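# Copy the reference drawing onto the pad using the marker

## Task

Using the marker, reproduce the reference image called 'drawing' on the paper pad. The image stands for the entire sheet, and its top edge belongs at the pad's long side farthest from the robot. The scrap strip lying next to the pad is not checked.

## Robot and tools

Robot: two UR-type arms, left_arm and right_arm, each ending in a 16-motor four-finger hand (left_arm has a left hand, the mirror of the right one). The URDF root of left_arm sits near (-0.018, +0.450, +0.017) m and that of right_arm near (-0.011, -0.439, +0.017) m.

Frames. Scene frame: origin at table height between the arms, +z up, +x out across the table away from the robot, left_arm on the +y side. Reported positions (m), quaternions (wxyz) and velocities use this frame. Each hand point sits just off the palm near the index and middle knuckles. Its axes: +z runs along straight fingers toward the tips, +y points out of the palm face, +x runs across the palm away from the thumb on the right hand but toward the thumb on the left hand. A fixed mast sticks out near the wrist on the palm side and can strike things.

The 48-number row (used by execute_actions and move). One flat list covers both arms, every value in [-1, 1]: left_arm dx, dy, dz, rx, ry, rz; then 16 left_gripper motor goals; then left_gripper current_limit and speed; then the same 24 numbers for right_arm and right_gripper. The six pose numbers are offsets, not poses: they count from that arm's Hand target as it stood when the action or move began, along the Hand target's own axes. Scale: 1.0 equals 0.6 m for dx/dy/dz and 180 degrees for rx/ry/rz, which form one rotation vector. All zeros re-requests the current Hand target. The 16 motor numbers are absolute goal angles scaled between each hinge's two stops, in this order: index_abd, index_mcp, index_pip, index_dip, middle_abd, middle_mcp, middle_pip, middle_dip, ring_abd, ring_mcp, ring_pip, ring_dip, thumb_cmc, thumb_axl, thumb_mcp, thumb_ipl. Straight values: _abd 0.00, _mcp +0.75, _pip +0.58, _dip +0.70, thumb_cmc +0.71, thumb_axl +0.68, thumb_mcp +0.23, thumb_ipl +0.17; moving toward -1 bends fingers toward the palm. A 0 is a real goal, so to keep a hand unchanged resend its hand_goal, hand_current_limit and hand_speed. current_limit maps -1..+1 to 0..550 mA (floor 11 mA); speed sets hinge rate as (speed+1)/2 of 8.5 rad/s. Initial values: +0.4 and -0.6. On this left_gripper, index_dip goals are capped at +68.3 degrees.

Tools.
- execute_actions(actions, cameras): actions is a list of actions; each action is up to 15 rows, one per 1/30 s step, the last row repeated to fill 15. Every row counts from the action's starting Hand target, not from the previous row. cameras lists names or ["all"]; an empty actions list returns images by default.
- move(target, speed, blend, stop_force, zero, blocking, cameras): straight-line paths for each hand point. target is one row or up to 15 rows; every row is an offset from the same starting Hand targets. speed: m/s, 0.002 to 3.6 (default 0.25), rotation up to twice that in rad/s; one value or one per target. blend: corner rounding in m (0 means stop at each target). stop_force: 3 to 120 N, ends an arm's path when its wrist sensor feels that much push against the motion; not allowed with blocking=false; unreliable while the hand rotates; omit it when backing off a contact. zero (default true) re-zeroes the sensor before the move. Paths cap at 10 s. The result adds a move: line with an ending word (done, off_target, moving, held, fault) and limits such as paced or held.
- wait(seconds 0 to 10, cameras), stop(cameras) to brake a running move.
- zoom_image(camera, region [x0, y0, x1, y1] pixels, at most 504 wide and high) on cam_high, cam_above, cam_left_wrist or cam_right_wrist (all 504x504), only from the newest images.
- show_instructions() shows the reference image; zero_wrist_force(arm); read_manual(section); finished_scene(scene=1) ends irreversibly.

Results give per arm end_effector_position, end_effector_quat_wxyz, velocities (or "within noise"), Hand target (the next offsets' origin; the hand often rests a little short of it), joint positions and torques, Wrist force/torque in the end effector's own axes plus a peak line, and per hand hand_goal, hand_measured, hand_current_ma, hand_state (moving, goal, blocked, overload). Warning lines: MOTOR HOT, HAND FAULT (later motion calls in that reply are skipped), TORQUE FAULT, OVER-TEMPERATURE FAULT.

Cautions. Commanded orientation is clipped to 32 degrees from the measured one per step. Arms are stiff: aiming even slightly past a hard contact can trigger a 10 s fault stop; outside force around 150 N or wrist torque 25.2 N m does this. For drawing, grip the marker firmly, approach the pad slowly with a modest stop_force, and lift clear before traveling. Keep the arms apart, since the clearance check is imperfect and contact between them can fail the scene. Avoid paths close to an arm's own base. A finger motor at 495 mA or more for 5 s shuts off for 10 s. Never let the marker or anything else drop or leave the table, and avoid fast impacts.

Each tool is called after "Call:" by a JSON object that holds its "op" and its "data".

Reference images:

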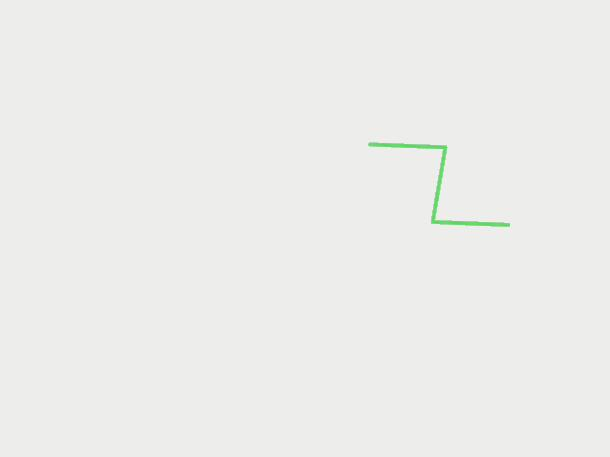

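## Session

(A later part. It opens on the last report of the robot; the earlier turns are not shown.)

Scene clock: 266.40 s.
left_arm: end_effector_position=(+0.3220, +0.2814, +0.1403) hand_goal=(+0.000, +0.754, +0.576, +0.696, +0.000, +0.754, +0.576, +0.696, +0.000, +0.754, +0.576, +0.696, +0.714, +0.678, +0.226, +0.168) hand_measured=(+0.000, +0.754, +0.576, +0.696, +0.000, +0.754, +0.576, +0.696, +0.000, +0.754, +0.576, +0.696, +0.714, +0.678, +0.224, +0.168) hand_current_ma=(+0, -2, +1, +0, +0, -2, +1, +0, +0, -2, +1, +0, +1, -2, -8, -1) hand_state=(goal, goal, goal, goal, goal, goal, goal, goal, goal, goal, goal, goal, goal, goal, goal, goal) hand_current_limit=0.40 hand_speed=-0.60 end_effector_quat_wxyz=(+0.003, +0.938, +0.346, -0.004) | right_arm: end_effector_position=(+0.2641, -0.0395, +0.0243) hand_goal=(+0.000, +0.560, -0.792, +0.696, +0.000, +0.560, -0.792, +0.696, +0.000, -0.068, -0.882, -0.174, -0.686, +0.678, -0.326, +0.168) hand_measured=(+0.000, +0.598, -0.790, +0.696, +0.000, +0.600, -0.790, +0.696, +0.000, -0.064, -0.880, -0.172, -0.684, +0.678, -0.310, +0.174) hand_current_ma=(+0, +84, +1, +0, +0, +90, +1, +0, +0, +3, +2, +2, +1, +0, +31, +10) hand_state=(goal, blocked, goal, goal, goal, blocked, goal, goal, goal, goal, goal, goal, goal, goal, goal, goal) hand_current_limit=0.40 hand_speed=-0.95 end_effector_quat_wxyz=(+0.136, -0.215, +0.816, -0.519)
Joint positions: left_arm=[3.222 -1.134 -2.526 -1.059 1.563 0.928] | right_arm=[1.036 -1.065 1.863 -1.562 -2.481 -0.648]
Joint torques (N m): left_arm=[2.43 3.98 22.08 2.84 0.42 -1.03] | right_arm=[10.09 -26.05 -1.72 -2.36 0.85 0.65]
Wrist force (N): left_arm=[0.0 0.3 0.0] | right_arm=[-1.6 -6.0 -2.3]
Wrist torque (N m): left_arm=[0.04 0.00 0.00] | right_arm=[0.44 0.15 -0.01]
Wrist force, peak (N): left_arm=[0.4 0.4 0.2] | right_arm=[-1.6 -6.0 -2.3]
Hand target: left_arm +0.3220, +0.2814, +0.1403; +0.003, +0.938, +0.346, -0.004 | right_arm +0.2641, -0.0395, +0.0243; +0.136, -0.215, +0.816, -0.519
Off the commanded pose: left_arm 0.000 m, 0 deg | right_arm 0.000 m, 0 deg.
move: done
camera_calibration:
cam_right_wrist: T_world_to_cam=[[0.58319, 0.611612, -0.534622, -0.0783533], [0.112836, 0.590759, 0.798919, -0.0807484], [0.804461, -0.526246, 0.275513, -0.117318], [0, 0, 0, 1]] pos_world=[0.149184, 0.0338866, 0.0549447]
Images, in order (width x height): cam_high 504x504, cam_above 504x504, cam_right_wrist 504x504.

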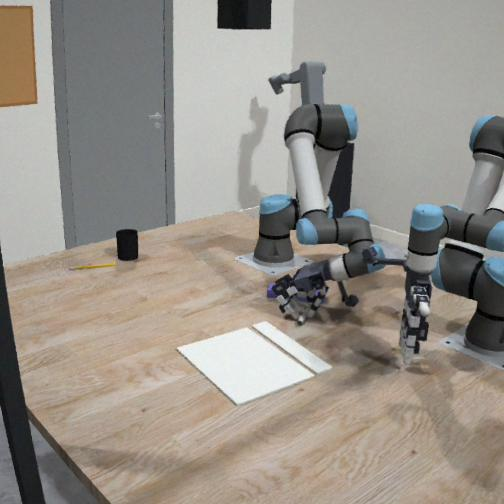

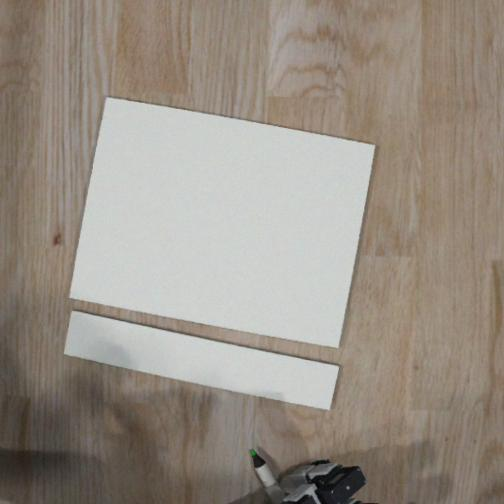

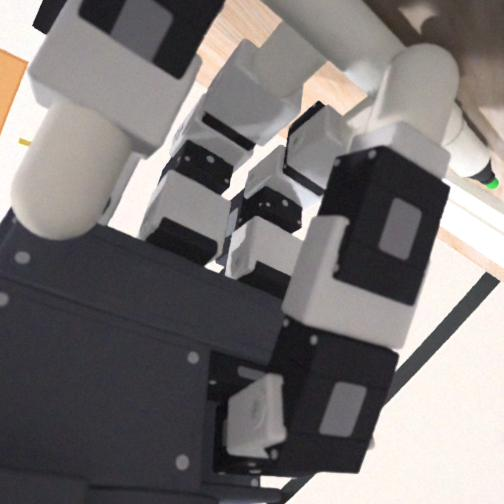

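Call:
{"op": "move", "data": {"target": [[0,0,0,0,0,0,0,0.754,0.576,0.696,0,0.754,0.576,0.696,0,0.754,0.576,0.696,0.714,0.678,0.226,0.168,0.4,-0.6,0,0,0,0,0,0,0,0.50,-0.793,0.696,0,0.50,-0.793,0.696,0,-0.068,-0.883,-0.174,-0.686,0.677,-0.37,0.168,0.4,-0.95],[0,0,0,0,0,0,0,0.754,0.576,0.696,0,0.754,0.576,0.696,0,0.754,0.576,0.696,0.714,0.678,0.226,0.168,0.4,-0.6,0,-0.0453,-0.0211,0,0,0,0,0.50,-0.793,0.696,0,0.50,-0.793,0.696,0,-0.068,-0.883,-0.174,-0.686,0.677,-0.37,0.168,0.4,-0.95]], "speed": 0.05, "cameras": ["cam_high", "cam_above", "cam_right_wrist"]}}

Call:
{"op": "zoom_image", "data": {"camera": "cam_high", "region": [260, 260, 340, 340]}}

Scene clock: 275.07 s.
left_arm: end_effector_position=(+0.3220, +0.2814, +0.1403) hand_goal=(+0.000, +0.754, +0.576, +0.696, +0.000, +0.754, +0.576, +0.696, +0.000, +0.754, +0.576, +0.696, +0.714, +0.678, +0.226, +0.168) hand_measured=(+0.000, +0.754, +0.576, +0.696, +0.000, +0.754, +0.576, +0.696, +0.000, +0.754, +0.576, +0.696, +0.714, +0.678, +0.224, +0.168) hand_current_ma=(+0, -2, +1, +0, +0, -2, +1, +0, +0, -2, +1, +0, +1, -2, -8, -1) hand_state=(goal, goal, goal, goal, goal, goal, goal, goal, goal, goal, goal, goal, goal, goal, goal, goal) hand_current_limit=0.40 hand_speed=-0.60 end_effector_quat_wxyz=(+0.003, +0.938, +0.346, -0.004) | right_arm: end_effector_position=(+0.2641, -0.0395, +0.0542) hand_goal=(+0.000, +0.500, -0.792, +0.696, +0.000, +0.500, -0.792, +0.696, +0.000, -0.068, -0.882, -0.174, -0.686, +0.678, -0.370, +0.168) hand_measured=(+0.000, +0.562, -0.774, +0.704, +0.000, +0.558, -0.772, +0.706, +0.000, -0.064, -0.880, -0.172, -0.682, +0.680, -0.310, +0.198) hand_current_ma=(+0, +167, +29, +9, +0, +152, +34, +12, +0, +3, +2, +2, +3, +2, +210, +86) hand_state=(goal, blocked, goal, goal, goal, blocked, blocked, goal, goal, goal, goal, goal, goal, goal, blocked, blocked) hand_current_limit=0.40 hand_speed=-0.95 end_effector_quat_wxyz=(+0.136, -0.215, +0.816, -0.519)
Joint positions: left_arm=[3.222 -1.134 -2.526 -1.059 1.563 0.928] | right_arm=[1.036 -1.115 1.843 -1.492 -2.481 -0.649]
Joint torques (N m): left_arm=[2.22 3.03 21.53 3.06 0.4 -0.86] | right_arm=[-12.91 -42.84 -30.28 0.56 -2.24 1.66]
Wrist force (N): left_arm=[0.3 0.2 0.2] | right_arm=[-1.3 0.9 -0.8]
Wrist torque (N m): left_arm=[0.02 -0.04 0.02] | right_arm=[0.57 0.15 0.01]
Wrist force, peak (N): left_arm=[0.3 0.4 0.3] | right_arm=[-1.4 -11.7 -3.1]
Hand target: left_arm +0.3220, +0.2814, +0.1403; +0.003, +0.938, +0.346, -0.004 | right_arm +0.2641, -0.0395, +0.0543; +0.136, -0.215, +0.816, -0.519
Off the commanded pose: left_arm 0.000 m, 0 deg | right_arm 0.000 m, 0 deg.
move: done
camera_calibration:
cam_right_wrist: T_world_to_cam=[[0.58319, 0.611612, -0.534622, -0.0624264], [0.112836, 0.590759, 0.798919, -0.104647], [0.804461, -0.526246, 0.275513, -0.125636], [0, 0, 0, 1]] pos_world=[0.149284, 0.0338866, 0.0848447]
Images, in order (width x height): cam_high 504x504, cam_above 504x504, cam_right_wrist 504x504.

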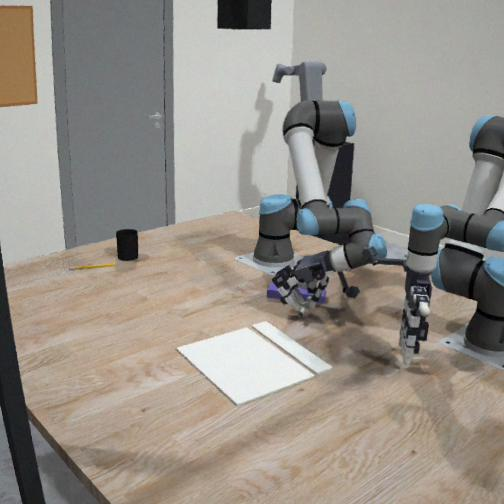

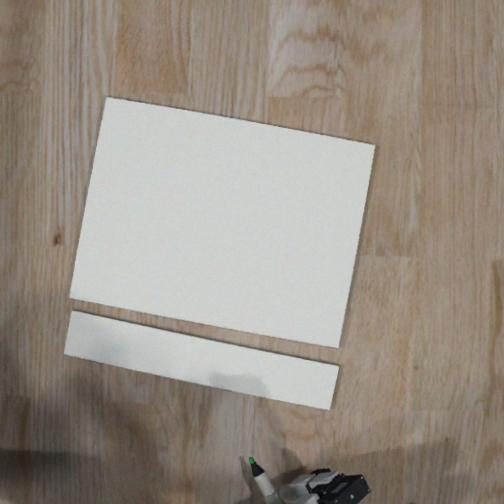

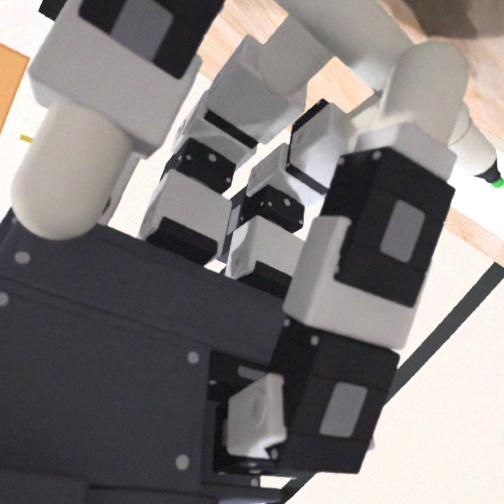

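Scaled by 6.300 from the camera's 504x504 image, which has a finer 720x720 frame.

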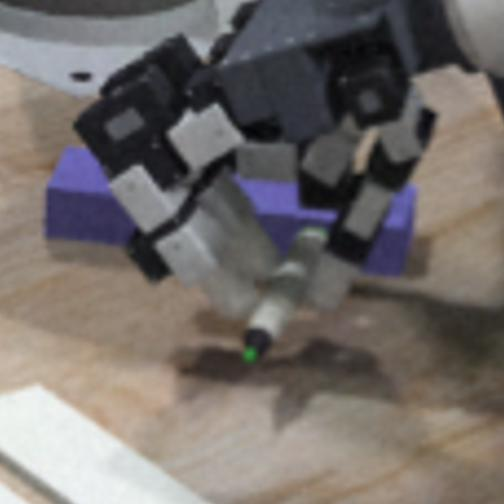

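Call:
{"op": "move", "data": {"target": [[0,0,0,0,0,0,0,0.754,0.576,0.696,0,0.754,0.576,0.696,0,0.754,0.576,0.696,0.714,0.678,0.226,0.168,0.4,-0.6,0,-0.1449,-0.0676,0,0,0,0,0.47,-0.793,0.696,0,0.47,-0.793,0.696,0,-0.068,-0.883,-0.174,-0.686,0.677,-0.40,0.168,0.4,-0.95],[0,0,0,0,0,0,0,0.754,0.576,0.696,0,0.754,0.576,0.696,0,0.754,0.576,0.696,0.714,0.678,0.226,0.168,0.4,-0.6,-0.1593,-0.3428,-0.0387,-0.2904,0.2633,0.4146,0,0.47,-0.793,0.696,0,0.47,-0.793,0.696,0,-0.068,-0.883,-0.174,-0.686,0.677,-0.40,0.168,0.4,-0.95]], "speed": 0.2, "blend": 0.02, "cameras": ["cam_high", "cam_above", "cam_right_wrist"]}}

Scene clock: 334.43 s.
left_arm: end_effector_position=(+0.3220, +0.2814, +0.1403) hand_goal=(+0.000, +0.754, +0.576, +0.696, +0.000, +0.754, +0.576, +0.696, +0.000, +0.754, +0.576, +0.696, +0.714, +0.678, +0.226, +0.168) hand_measured=(+0.000, +0.754, +0.576, +0.696, +0.000, +0.754, +0.576, +0.696, +0.000, +0.754, +0.576, +0.696, +0.714, +0.678, +0.224, +0.168) hand_current_ma=(+0, -2, +1, +0, +0, -2, +1, +0, +0, -2, +1, +0, +1, -2, -8, -1) hand_state=(goal, goal, goal, goal, goal, goal, goal, goal, goal, goal, goal, goal, goal, goal, goal, goal) hand_current_limit=0.40 hand_speed=-0.60 end_effector_quat_wxyz=(+0.003, +0.938, +0.346, -0.004) | right_arm: end_effector_position=(+0.3800, -0.0502, +0.2504) hand_goal=(+0.000, +0.470, -0.792, +0.696, +0.000, +0.470, -0.792, +0.696, +0.000, -0.068, -0.882, -0.174, -0.686, +0.678, -0.400, +0.168) hand_measured=(+0.000, +0.550, -0.768, +0.708, +0.000, +0.542, -0.766, +0.708, +0.000, -0.064, -0.880, -0.172, -0.682, +0.682, -0.310, +0.206) hand_current_ma=(+0, +239, +41, +14, +0, +213, +48, +17, +0, +5, +2, +2, +5, +3, +372, +119) hand_state=(goal, blocked, blocked, goal, goal, blocked, blocked, goal, goal, goal, goal, goal, goal, goal, blocked, blocked) hand_current_limit=0.40 hand_speed=-0.95 end_effector_quat_wxyz=(+0.000, +0.462, +0.887, +0.000)
Joint positions: left_arm=[3.222 -1.134 -2.526 -1.059 1.563 0.928] | right_arm=[0.586 -1.612 1.936 -1.894 -1.571 -0.035]
Joint torques (N m): left_arm=[1.73 3.36 23.52 3.04 0.5 -1.02] | right_arm=[-12.84 -28.71 -9.16 -4.13 1.97 1.81]
Wrist force (N): left_arm=[0.1 0.2 0.2] | right_arm=[-0.6 -0.3 -0.7]
Wrist torque (N m): left_arm=[0.02 -0.02 0.01] | right_arm=[0.32 0.06 -0.13]
Wrist force, peak (N): left_arm=[0.4 0.5 0.3] | right_arm=[-1.5 1.0 -1.6]
Hand target: left_arm +0.3220, +0.2814, +0.1403; +0.003, +0.938, +0.346, -0.004 | right_arm +0.3800, -0.0502, +0.2504; +0.000, +0.462, +0.887, +0.000
Off the commanded pose: left_arm 0.000 m, 0 deg | right_arm 0.000 m, 0 deg.
move: done
camera_calibration:
cam_right_wrist: T_world_to_cam=[[0.945557, -0.325433, -0.00397034, -0.336158], [-0.210805, -0.621703, 0.754352, -0.194813], [-0.24796, -0.712446, -0.656458, 0.345454], [0, 0, 0, 1]] pos_world=[0.362448, 0.0156045, 0.372399]
Images, in order (width x height): cam_high 504x504, cam_above 504x504, cam_right_wrist 504x504.

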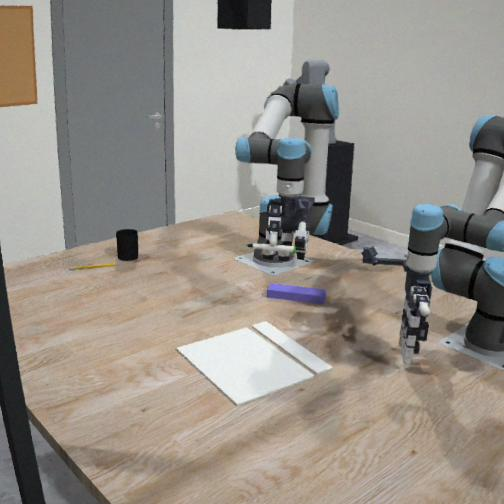

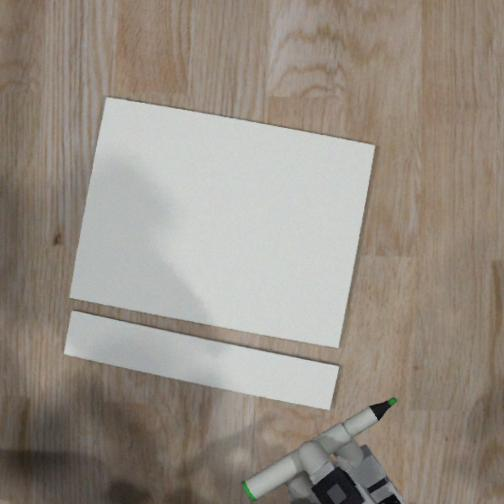

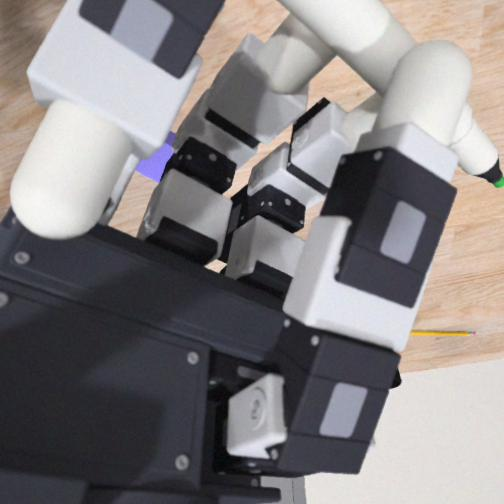

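Call:
{"op": "zoom_image", "data": {"camera": "cam_above", "region": [234, 384, 414, 504]}}

Call:
{"op": "zoom_image", "data": {"camera": "cam_high", "region": [230, 190, 330, 290]}}

Scaled by 2.800 from the camera's 504x504 image, which has a finer 720x720 frame.

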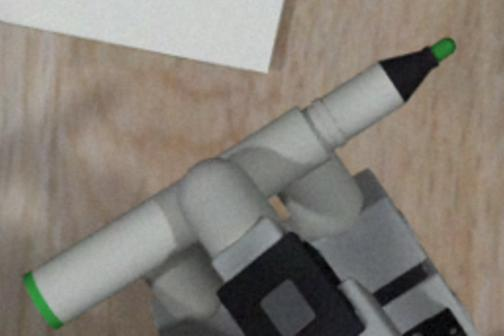

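Scaled by 5.040 from the camera's 504x504 image, which has a finer 720x720 frame.

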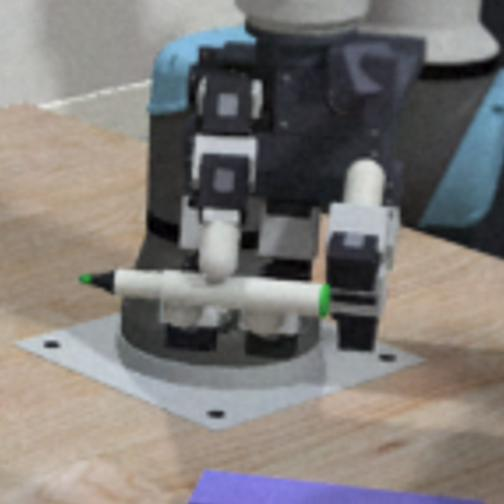

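Call:
{"op": "move", "data": {"target": [[0,0,0,0,0,0,0,0.754,0.576,0.696,0,0.754,0.576,0.696,0,0.754,0.576,0.696,0.714,0.678,0.226,0.168,0.4,-0.6,0.02,0.03,0.02,0,0,0,0,0.47,-0.793,0.696,0,0.47,-0.793,0.696,0,0.95,-0.883,-0.174,-0.686,0.677,-0.39,0.168,0.4,-0.7],[0,0,0,0,0,0,0,0.754,0.576,0.696,0,0.754,0.576,0.696,0,0.754,0.576,0.696,0.714,0.678,0.226,0.168,0.4,-0.6,0.0475,0.1065,0.2017,-0.0526,0.3992,0.2655,0,0.47,-0.793,0.696,0,0.47,-0.793,0.696,0,0.95,0.576,0.696,-0.686,0.677,-0.39,0.168,0.4,-0.7]], "speed": 0.2, "cameras": ["all"]}}

Call:
{"op": "zoom_image", "data": {"camera": "cam_above", "region": [200, 324, 380, 444]}}

Call:
{"op": "zoom_image", "data": {"camera": "cam_high", "region": [210, 230, 330, 350]}}

Scene clock: 363.97 s.
left_arm: end_effector_position=(+0.3220, +0.2814, +0.1403) hand_goal=(+0.000, +0.754, +0.576, +0.696, +0.000, +0.754, +0.576, +0.696, +0.000, +0.754, +0.576, +0.696, +0.714, +0.678, +0.226, +0.168) hand_measured=(+0.000, +0.754, +0.576, +0.696, +0.000, +0.754, +0.576, +0.696, +0.000, +0.754, +0.576, +0.696, +0.714, +0.678, +0.224, +0.168) hand_current_ma=(+0, -2, +1, +0, +0, -2, +1, +0, +0, -2, +1, +0, +1, -2, -8, -1) hand_state=(goal, goal, goal, goal, goal, goal, goal, goal, goal, goal, goal, goal, goal, goal, goal, goal) hand_current_limit=0.40 hand_speed=-0.60 end_effector_quat_wxyz=(+0.003, +0.938, +0.346, -0.004) | right_arm: end_effector_position=(+0.4161, +0.0099, +0.1294) hand_goal=(+0.000, +0.470, -0.792, +0.696, +0.000, +0.470, -0.792, +0.696, +0.000, +0.950, +0.576, +0.696, -0.686, +0.678, -0.390, +0.168) hand_measured=(+0.000, +0.550, -0.768, +0.708, +0.000, +0.542, -0.766, +0.708, +0.000, +0.946, +0.572, +0.692, -0.680, +0.682, -0.310, +0.206) hand_current_ma=(+0, +239, +42, +14, +0, +213, +48, +17, +0, -3, -4, -3, +6, +3, +315, +119) hand_state=(goal, blocked, blocked, goal, goal, blocked, blocked, goal, goal, goal, goal, goal, goal, goal, blocked, blocked) hand_current_limit=0.40 hand_speed=-0.70 end_effector_quat_wxyz=(-0.470, +0.671, +0.470, +0.329)
Joint positions: left_arm=[3.222 -1.134 -2.526 -1.059 1.563 0.928] | right_arm=[0.314 -1.095 2.296 -3.461 -0.458 1.091]
Joint torques (N m): left_arm=[1.41 3.96 22.9 3.14 0.73 -1.37] | right_arm=[14.07 -20.89 -23.86 -3.87 -0.29 1.53]
Wrist force (N): left_arm=[0.1 0.2 -0.2] | right_arm=[0.0 0.0 -0.3]
Wrist torque (N m): left_arm=[0.04 -0.02 0.00] | right_arm=[0.28 0.12 -0.03]
Wrist force, peak (N): left_arm=[0.3 0.4 0.5] | right_arm=[-0.8 0.0 -1.2]
Hand target: left_arm +0.3220, +0.2814, +0.1403; +0.003, +0.938, +0.346, -0.004 | right_arm +0.4161, +0.0099, +0.1294; -0.470, +0.671, +0.470, +0.329
Off the commanded pose: left_arm 0.000 m, 0 deg | right_arm 0.000 m, 0 deg.
move: done
camera_calibration:
cam_right_wrist: T_world_to_cam=[[0.276194, -0.324224, -0.904763, 0.0438239], [-0.630332, -0.771753, 0.0841401, 0.204078], [-0.725534, 0.547062, -0.417522, 0.473109], [0, 0, 0, 1]] pos_world=[0.45979, -0.0871131, 0.220012]

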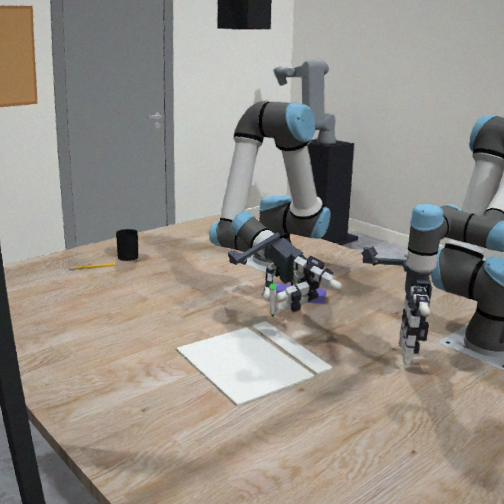

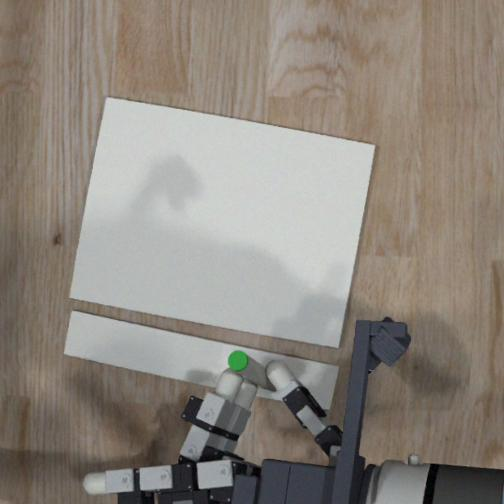

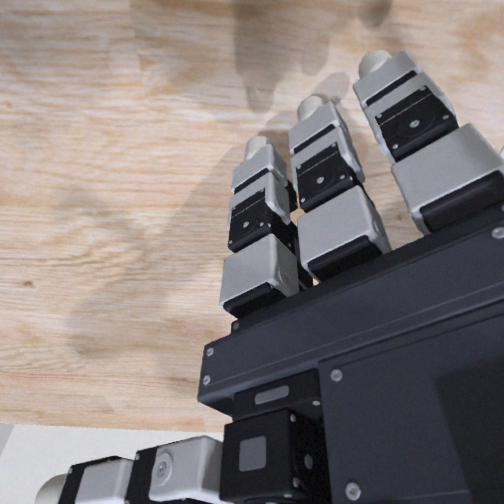

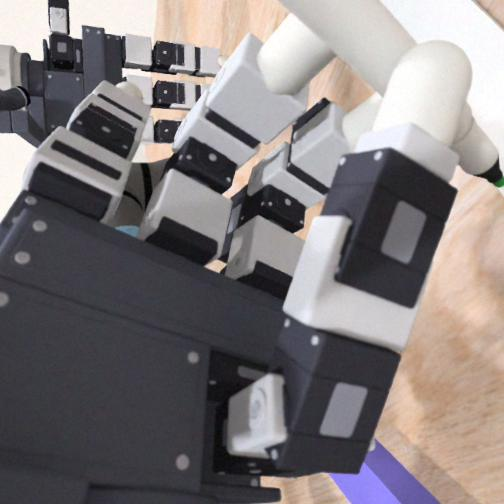

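Scaled by 2.800 from the camera's 504x504 image, which has a finer 720x720 frame.

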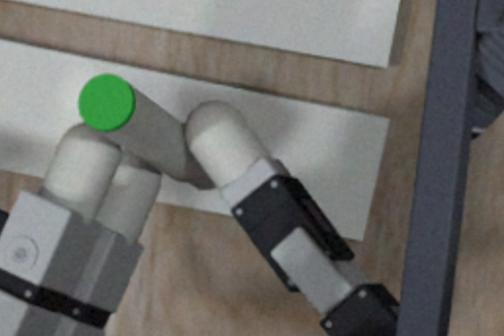

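Scaled by 4.200 from the camera's 504x504 image, which has a finer 720x720 frame.

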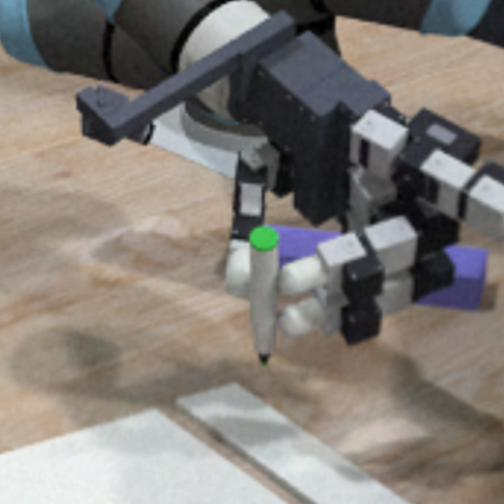

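Call:
{"op": "move", "data": {"target": [0,0,0,0,0,0,0,0.754,0.576,0.696,0,0.754,0.576,0.696,0,0.754,0.576,0.696,0.714,0.678,0.226,0.168,0.4,-0.6,-0.0662,0.0241,0.0257,0,0,0,0,0.47,-0.793,0.696,0,0.47,-0.793,0.696,0,0.95,0.576,0.696,-0.686,0.677,-0.39,0.168,0.4,-0.7], "speed": 0.08}}

Call:
{"op": "move", "data": {"target": [0,0,0,0,0,0,0,0.754,0.576,0.696,0,0.754,0.576,0.696,0,0.754,0.576,0.696,0.714,0.678,0.226,0.168,0.4,-0.6,-0.0294,0.0107,0.0114,0,0,0,0,0.47,-0.793,0.696,0,0.47,-0.793,0.696,0,0.95,0.576,0.696,-0.686,0.677,-0.39,0.168,0.4,-0.7], "speed": 0.006, "stop_force": 3, "cameras": ["cam_high", "cam_above"]}}

Call:
{"op": "zoom_image", "data": {"camera": "cam_high", "region": [220, 270, 320, 370]}}

Scene clock: 373.13 s.
left_arm: end_effector_position=(+0.3220, +0.2814, +0.1403) hand_goal=(+0.000, +0.754, +0.576, +0.696, +0.000, +0.754, +0.576, +0.696, +0.000, +0.754, +0.576, +0.696, +0.714, +0.678, +0.226, +0.168) hand_measured=(+0.000, +0.754, +0.576, +0.696, +0.000, +0.754, +0.576, +0.696, +0.000, +0.754, +0.576, +0.696, +0.714, +0.678, +0.224, +0.168) hand_current_ma=(+0, -2, +1, +0, +0, -2, +1, +0, +0, -2, +1, +0, +1, -2, -8, -1) hand_state=(goal, goal, goal, goal, goal, goal, goal, goal, goal, goal, goal, goal, goal, goal, goal, goal) hand_current_limit=0.40 hand_speed=-0.60 end_effector_quat_wxyz=(+0.003, +0.938, +0.346, -0.004) | right_arm: end_effector_position=(+0.4161, +0.0099, +0.0844) hand_goal=(+0.000, +0.470, -0.792, +0.696, +0.000, +0.470, -0.792, +0.696, +0.000, +0.950, +0.576, +0.696, -0.686, +0.678, -0.390, +0.168) hand_measured=(+0.000, +0.550, -0.768, +0.708, +0.000, +0.542, -0.766, +0.708, +0.000, +0.946, +0.572, +0.692, -0.680, +0.682, -0.310, +0.206) hand_current_ma=(+0, +239, +42, +14, +0, +213, +48, +17, +0, -3, -4, -3, +6, +3, +315, +119) hand_state=(goal, blocked, blocked, goal, goal, blocked, blocked, goal, goal, goal, goal, goal, goal, goal, blocked, blocked) hand_current_limit=0.40 hand_speed=-0.70 end_effector_quat_wxyz=(-0.470, +0.671, +0.470, +0.329)
Joint positions: left_arm=[3.222 -1.134 -2.526 -1.059 1.563 0.928] | right_arm=[0.314 -0.96 2.292 -3.592 -0.458 1.091]
Joint torques (N m): left_arm=[2.24 3.62 23.23 3.36 0.52 -1.35] | right_arm=[14.88 -22.87 -22.31 -4.01 -0.11 1.5]
Wrist force (N): left_arm=[0.3 0.2 0.2] | right_arm=[-0.1 -0.1 -0.4]
Wrist torque (N m): left_arm=[0.01 -0.03 0.02] | right_arm=[0.27 0.11 -0.03]
Wrist force, peak (N): left_arm=[0.4 0.3 0.4] | right_arm=[0.4 -0.2 -0.7]
Hand target: left_arm +0.3220, +0.2814, +0.1403; +0.003, +0.938, +0.346, -0.004 | right_arm +0.4161, +0.0099, +0.0844; -0.470, +0.671, +0.470, +0.329
Off the commanded pose: left_arm 0.000 m, 0 deg | right_arm 0.000 m, 0 deg.
move: done

Scene clock: 375.40 s.
left_arm: end_effector_position=(+0.3220, +0.2814, +0.1403) hand_goal=(+0.000, +0.754, +0.576, +0.696, +0.000, +0.754, +0.576, +0.696, +0.000, +0.754, +0.576, +0.696, +0.714, +0.678, +0.226, +0.168) hand_measured=(+0.000, +0.754, +0.576, +0.696, +0.000, +0.754, +0.576, +0.696, +0.000, +0.754, +0.576, +0.696, +0.714, +0.678, +0.224, +0.168) hand_current_ma=(+0, -2, +1, +0, +0, -2, +1, +0, +0, -2, +1, +0, +1, -2, -8, -1) hand_state=(goal, goal, goal, goal, goal, goal, goal, goal, goal, goal, goal, goal, goal, goal, goal, goal) hand_current_limit=0.40 hand_speed=-0.60 end_effector_quat_wxyz=(+0.003, +0.938, +0.346, -0.004) | right_arm: end_effector_position=(+0.4161, +0.0099, +0.0771) hand_goal=(+0.000, +0.470, -0.792, +0.696, +0.000, +0.470, -0.792, +0.696, +0.000, +0.950, +0.576, +0.696, -0.686, +0.678, -0.390, +0.168) hand_measured=(+0.000, +0.540, -0.768, +0.708, +0.000, +0.542, -0.754, +0.716, +0.002, +0.946, +0.572, +0.692, -0.688, +0.676, -0.310, +0.206) hand_current_ma=(+0, +203, +41, +14, +0, +213, +78, +33, +0, -3, -4, -3, -2, -3, +315, +119) hand_state=(goal, blocked, blocked, goal, goal, blocked, blocked, blocked, goal, goal, goal, goal, goal, goal, blocked, blocked) hand_current_limit=0.40 hand_speed=-0.70 end_effector_quat_wxyz=(-0.470, +0.671, +0.470, +0.329)
Joint positions: left_arm=[3.222 -1.134 -2.526 -1.059 1.563 0.928] | right_arm=[0.314 -0.937 2.29 -3.612 -0.458 1.091]
Joint torques (N m): left_arm=[2.67 3.74 23.76 3.4 0.63 -1.37] | right_arm=[13.88 -39.17 -0.81 -0.79 -0.46 -0.38]
Wrist force (N): left_arm=[-0.1 0.2 0.4] | right_arm=[1.0 -0.6 -0.7]
Wrist torque (N m): left_arm=[0.01 0.01 -0.01] | right_arm=[0.26 0.09 -0.04]
Wrist force, peak (N): left_arm=[0.2 0.5 0.3] | right_arm=[3.2 -0.7 -0.6]
Hand target: left_arm +0.3220, +0.2814, +0.1403; +0.003, +0.938, +0.346, -0.004 | right_arm +0.4161, +0.0099, +0.0771; -0.470, +0.671, +0.470, +0.329 (not the last commanded pose)
Off the commanded pose: left_arm 0.000 m, 0 deg | right_arm 0.013 m, 0 deg.
move: contact (right_arm)
Images, in order (width x height): cam_high 504x504, cam_above 504x504.

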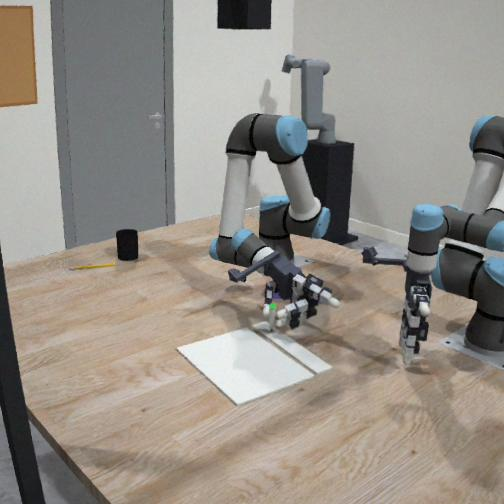

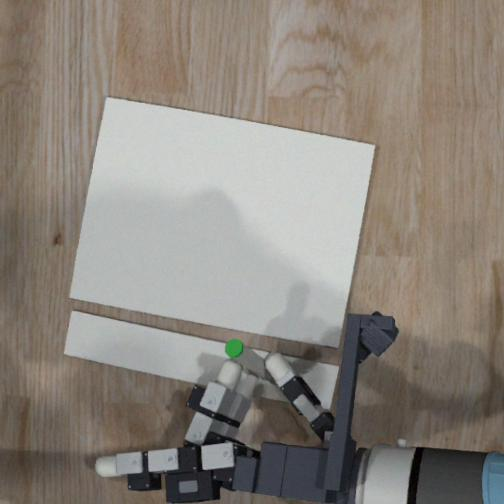

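Scaled by 5.040 from the camera's 504x504 image, which has a finer 720x720 frame.

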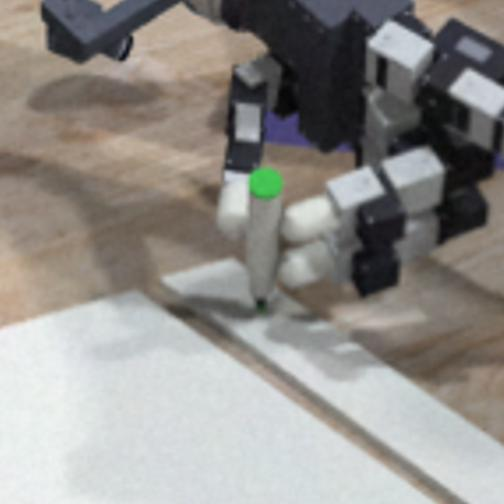

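Call:
{"op": "move", "data": {"target": [[0,0,0,0,0,0,0,0.754,0.576,0.696,0,0.754,0.576,0.696,0,0.754,0.576,0.696,0.714,0.678,0.226,0.168,0.4,-0.6,-0.0192,-0.0013,-0.0461,0,0,0,0,0.47,-0.793,0.696,0,0.47,-0.793,0.696,0,0.95,0.576,0.696,-0.686,0.677,-0.39,0.168,0.4,-0.7],[0,0,0,0,0,0,0,0.754,0.576,0.696,0,0.754,0.576,0.696,0,0.754,0.576,0.696,0.714,0.678,0.226,0.168,0.4,-0.6,0.0257,-0.0177,-0.0635,0,0,0,0,0.47,-0.793,0.696,0,0.47,-0.793,0.696,0,0.95,0.576,0.696,-0.686,0.677,-0.39,0.168,0.4,-0.7]], "speed": 0.02, "cameras": ["cam_high", "cam_above"]}}

Call:
{"op": "zoom_image", "data": {"camera": "cam_high", "region": [220, 270, 320, 370]}}

Call:
{"op": "zoom_image", "data": {"camera": "cam_above", "region": [200, 300, 380, 420]}}

Scene clock: 391.97 s.
left_arm: end_effector_position=(+0.3220, +0.2814, +0.1403) hand_goal=(+0.000, +0.754, +0.576, +0.696, +0.000, +0.754, +0.576, +0.696, +0.000, +0.754, +0.576, +0.696, +0.714, +0.678, +0.226, +0.168) hand_measured=(+0.000, +0.754, +0.576, +0.696, +0.000, +0.754, +0.576, +0.696, +0.000, +0.754, +0.576, +0.696, +0.714, +0.678, +0.224, +0.168) hand_current_ma=(+0, -2, +1, +0, +0, -2, +1, +0, +0, -2, +1, +0, +1, -2, -8, -1) hand_state=(goal, goal, goal, goal, goal, goal, goal, goal, goal, goal, goal, goal, goal, goal, goal, goal) hand_current_limit=0.40 hand_speed=-0.60 end_effector_quat_wxyz=(+0.003, +0.938, +0.346, -0.004) | right_arm: end_effector_position=(+0.4114, -0.0197, +0.1071) hand_goal=(+0.000, +0.470, -0.792, +0.696, +0.000, +0.470, -0.792, +0.696, +0.000, +0.950, +0.576, +0.696, -0.686, +0.678, -0.390, +0.168) hand_measured=(+0.000, +0.540, -0.768, +0.708, +0.000, +0.540, -0.754, +0.716, +0.002, +0.946, +0.572, +0.692, -0.686, +0.676, -0.310, +0.206) hand_current_ma=(+0, +203, +43, +15, +0, +204, +78, +33, +0, -3, -4, -3, +0, -3, +315, +119) hand_state=(goal, blocked, blocked, goal, goal, blocked, blocked, blocked, goal, goal, goal, goal, goal, goal, blocked, blocked) hand_current_limit=0.40 hand_speed=-0.70 end_effector_quat_wxyz=(-0.470, +0.671, +0.470, +0.329)
Joint positions: left_arm=[3.222 -1.134 -2.526 -1.059 1.563 0.928] | right_arm=[0.246 -1.084 2.372 -3.431 -0.418 0.962]
Joint torques (N m): left_arm=[2.29 3.37 24.51 3.4 0.73 -1.65] | right_arm=[-12.78 -36.03 4.91 -1.32 3.51 -1.6]
Wrist force (N): left_arm=[0.2 0.5 0.1] | right_arm=[-0.3 0.1 -0.2]
Wrist torque (N m): left_arm=[0.04 -0.02 0.00] | right_arm=[0.28 0.16 0.03]
Wrist force, peak (N): left_arm=[0.4 0.7 0.1] | right_arm=[2.6 -0.7 -0.5]
Hand target: left_arm +0.3220, +0.2814, +0.1403; +0.003, +0.938, +0.346, -0.004 | right_arm +0.4114, -0.0197, +0.1071; -0.470, +0.671, +0.470, +0.329
Off the commanded pose: left_arm 0.000 m, 0 deg | right_arm 0.000 m, 0 deg.
move: done
Images, in order (width x height): cam_high 504x504, cam_above 504x504.

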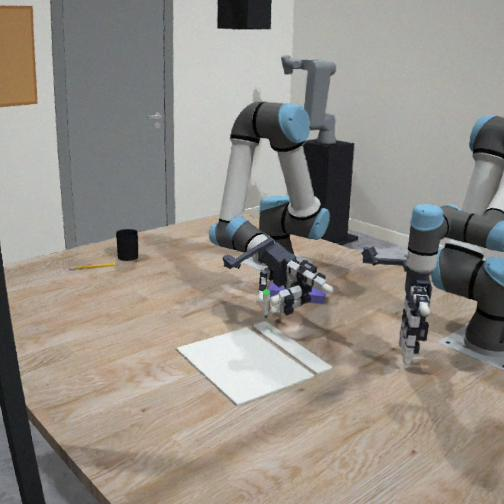

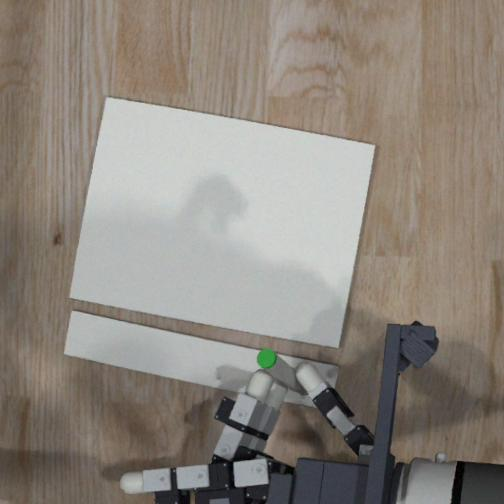

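Scaled by 5.040 from the camera's 504x504 image, which has a finer 720x720 frame.

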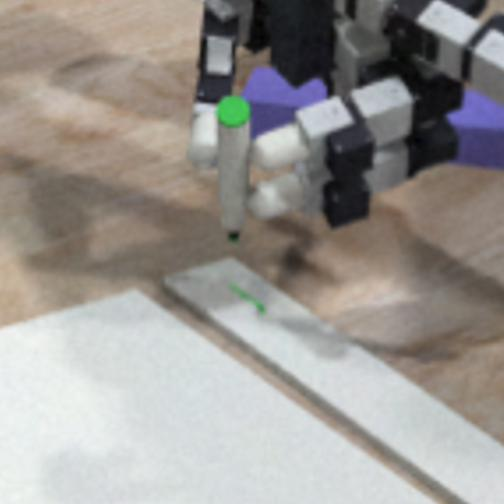

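Scaled by 2.800 from the camera's 504x504 image, which has a finer 720x720 frame.

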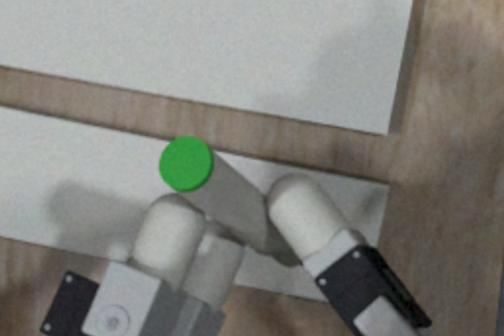

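Call:
{"op": "move", "data": {"target": [0,0,0,0,0,0,0,0.754,0.576,0.696,0,0.754,0.576,0.696,0,0.754,0.576,0.696,0.714,0.678,0.226,0.168,0.4,-0.6,0.15,0.3174,0.0892,0,0,0,0,0.47,-0.793,0.696,0,0.47,-0.793,0.696,0,0.95,0.576,0.696,-0.686,0.677,-0.39,0.168,0.4,-0.7], "speed": 0.2, "cameras": ["cam_high", "cam_above"]}}

Call:
{"op": "zoom_image", "data": {"camera": "cam_high", "region": [170, 280, 340, 410]}}

Call:
{"op": "zoom_image", "data": {"camera": "cam_above", "region": [200, 320, 350, 420]}}

Call:
{"op": "zoom_image", "data": {"camera": "cam_above", "region": [180, 130, 330, 230]}}

Scene clock: 400.57 s.
left_arm: end_effector_position=(+0.3220, +0.2814, +0.1403) hand_goal=(+0.000, +0.754, +0.576, +0.696, +0.000, +0.754, +0.576, +0.696, +0.000, +0.754, +0.576, +0.696, +0.714, +0.678, +0.226, +0.168) hand_measured=(+0.000, +0.754, +0.576, +0.696, +0.000, +0.754, +0.576, +0.696, +0.000, +0.754, +0.576, +0.696, +0.714, +0.678, +0.224, +0.168) hand_current_ma=(+0, -2, +1, +0, +0, -2, +1, +0, +0, -2, +1, +0, +1, -2, -8, -1) hand_state=(goal, goal, goal, goal, goal, goal, goal, goal, goal, goal, goal, goal, goal, goal, goal, goal) hand_current_limit=0.40 hand_speed=-0.60 end_effector_quat_wxyz=(+0.003, +0.938, +0.346, -0.004) | right_arm: end_effector_position=(+0.6211, +0.0371, +0.1072) hand_goal=(+0.000, +0.470, -0.792, +0.696, +0.000, +0.470, -0.792, +0.696, +0.000, +0.950, +0.576, +0.696, -0.686, +0.678, -0.390, +0.168) hand_measured=(+0.000, +0.540, -0.766, +0.708, +0.000, +0.540, -0.754, +0.716, +0.002, +0.946, +0.572, +0.692, -0.686, +0.676, -0.310, +0.206) hand_current_ma=(+0, +203, +44, +16, +0, +203, +78, +33, +0, -3, -4, -3, +0, -3, +315, +119) hand_state=(goal, blocked, blocked, goal, goal, blocked, blocked, blocked, goal, goal, goal, goal, goal, goal, blocked, blocked) hand_current_limit=0.40 hand_speed=-0.70 end_effector_quat_wxyz=(-0.470, +0.671, +0.470, +0.329)
Joint positions: left_arm=[3.222 -1.134 -2.526 -1.059 1.563 0.928] | right_arm=[0.257 -0.817 1.739 -3.084 -0.424 0.983]
Joint torques (N m): left_arm=[1.8 3.1 25.11 3.63 0.87 -1.8] | right_arm=[15.78 -34.51 -29.43 -1.19 -0.25 -1.73]
Wrist force (N): left_arm=[0.1 0.1 0.1] | right_arm=[0.0 0.1 -0.2]
Wrist torque (N m): left_arm=[0.00 -0.01 0.01] | right_arm=[0.27 0.10 0.07]
Wrist force, peak (N): left_arm=[0.5 0.4 0.1] | right_arm=[0.4 1.4 0.0]
Hand target: left_arm +0.3220, +0.2814, +0.1403; +0.003, +0.938, +0.346, -0.004 | right_arm +0.6211, +0.0371, +0.1072; -0.470, +0.671, +0.470, +0.329
Off the commanded pose: left_arm 0.000 m, 0 deg | right_arm 0.000 m, 0 deg.
move: done
Images, in order (width x height): cam_high 504x504, cam_above 504x504.

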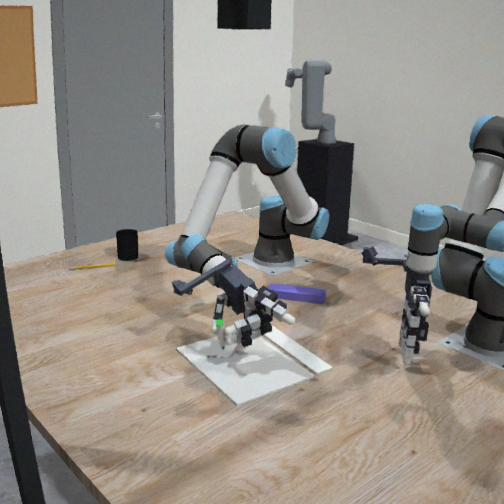

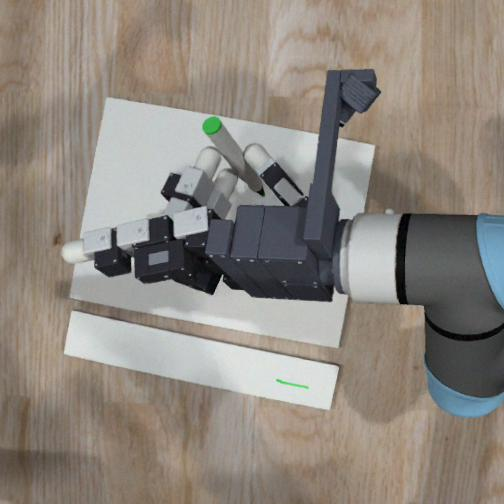

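Scaled by 2.965 from the camera's 504x504 image, which has a finer 720x720 frame.

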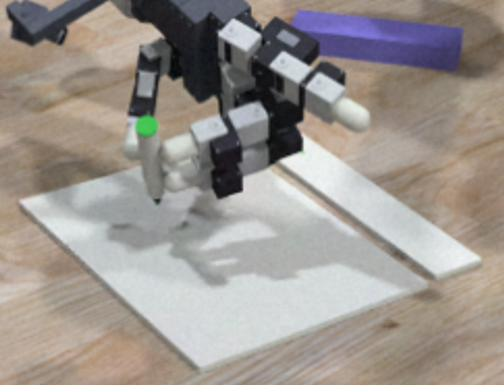

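Scaled by 3.360 from the camera's 504x504 image, which has a finer 720x720 frame.

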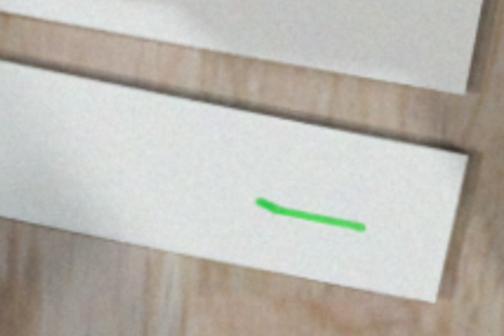

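Scaled by 3.360 from the camera's 504x504 image, which has a finer 720x720 frame.

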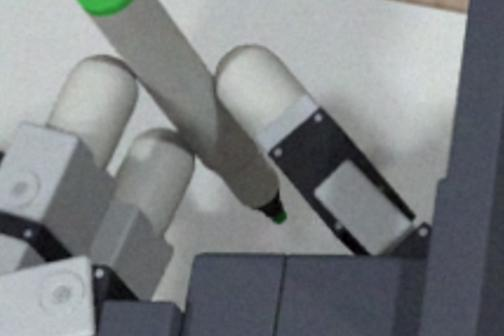

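Call:
{"op": "zoom_image", "data": {"camera": "cam_above", "region": [90, 80, 130, 120]}}

Call:
{"op": "zoom_image", "data": {"camera": "cam_above", "region": [350, 130, 390, 170]}}

Call:
{"op": "zoom_image", "data": {"camera": "cam_above", "region": [50, 280, 90, 320]}}

Call:
{"op": "zoom_image", "data": {"camera": "cam_above", "region": [320, 330, 360, 370]}}

Call:
{"op": "zoom_image", "data": {"camera": "cam_above", "region": [245, 175, 285, 215]}}

Call:
{"op": "show_instructions", "data": {}}

Scaled by 12.600 from the camera's 504x504 image, which has a finer 720x720 frame.

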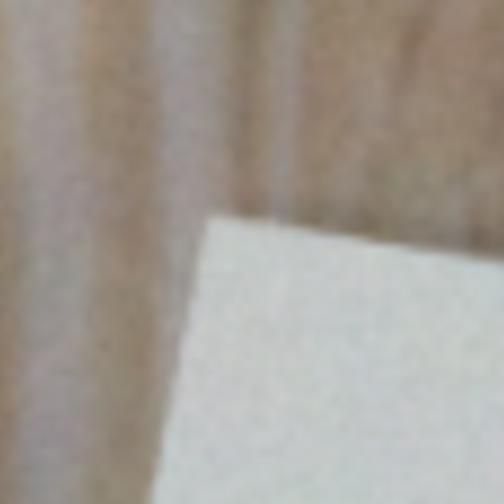

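Scaled by 12.600 from the camera's 504x504 image, which has a finer 720x720 frame.

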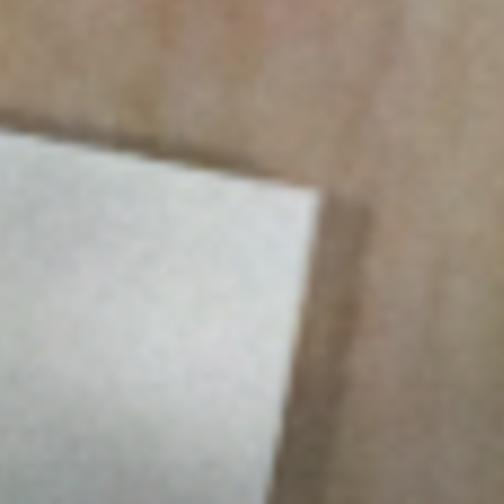

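Scaled by 12.600 from the camera's 504x504 image, which has a finer 720x720 frame.

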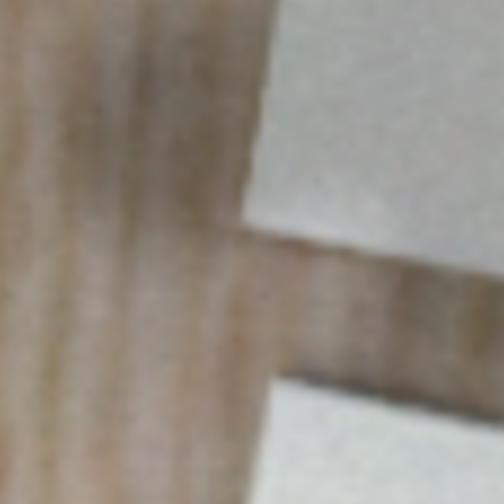

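Scaled by 12.600 from the camera's 504x504 image, which has a finer 720x720 frame.

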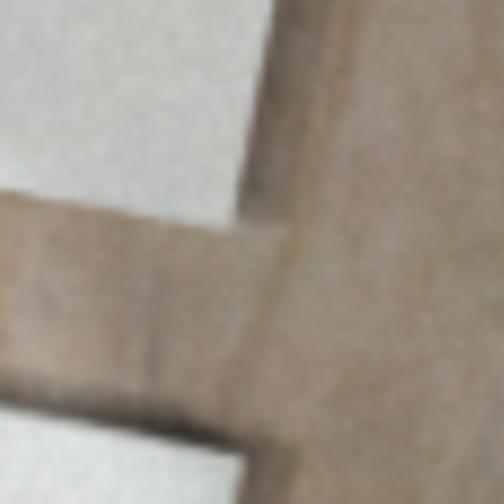

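Scaled by 12.600 from the camera's 504x504 image, which has a finer 720x720 frame.

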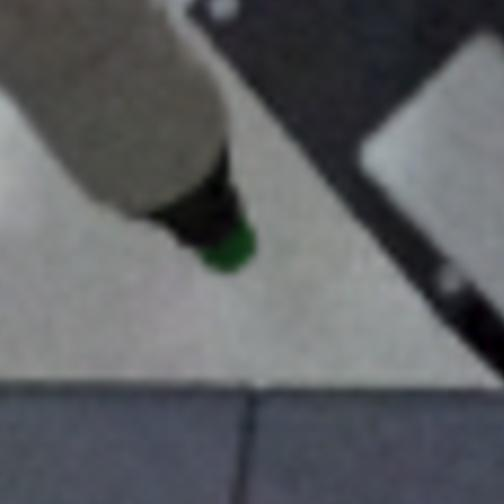

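Reference images for this scene: drawing.

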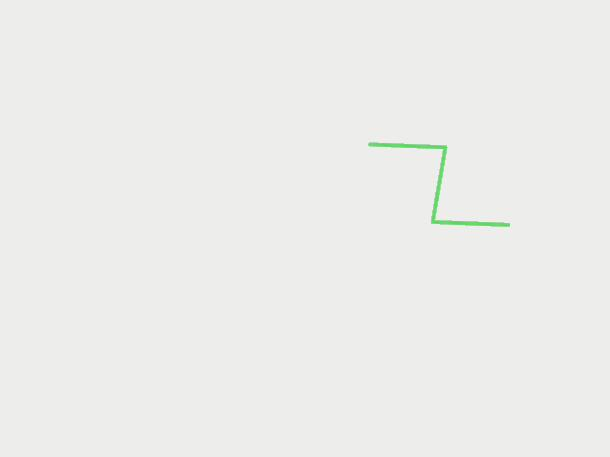

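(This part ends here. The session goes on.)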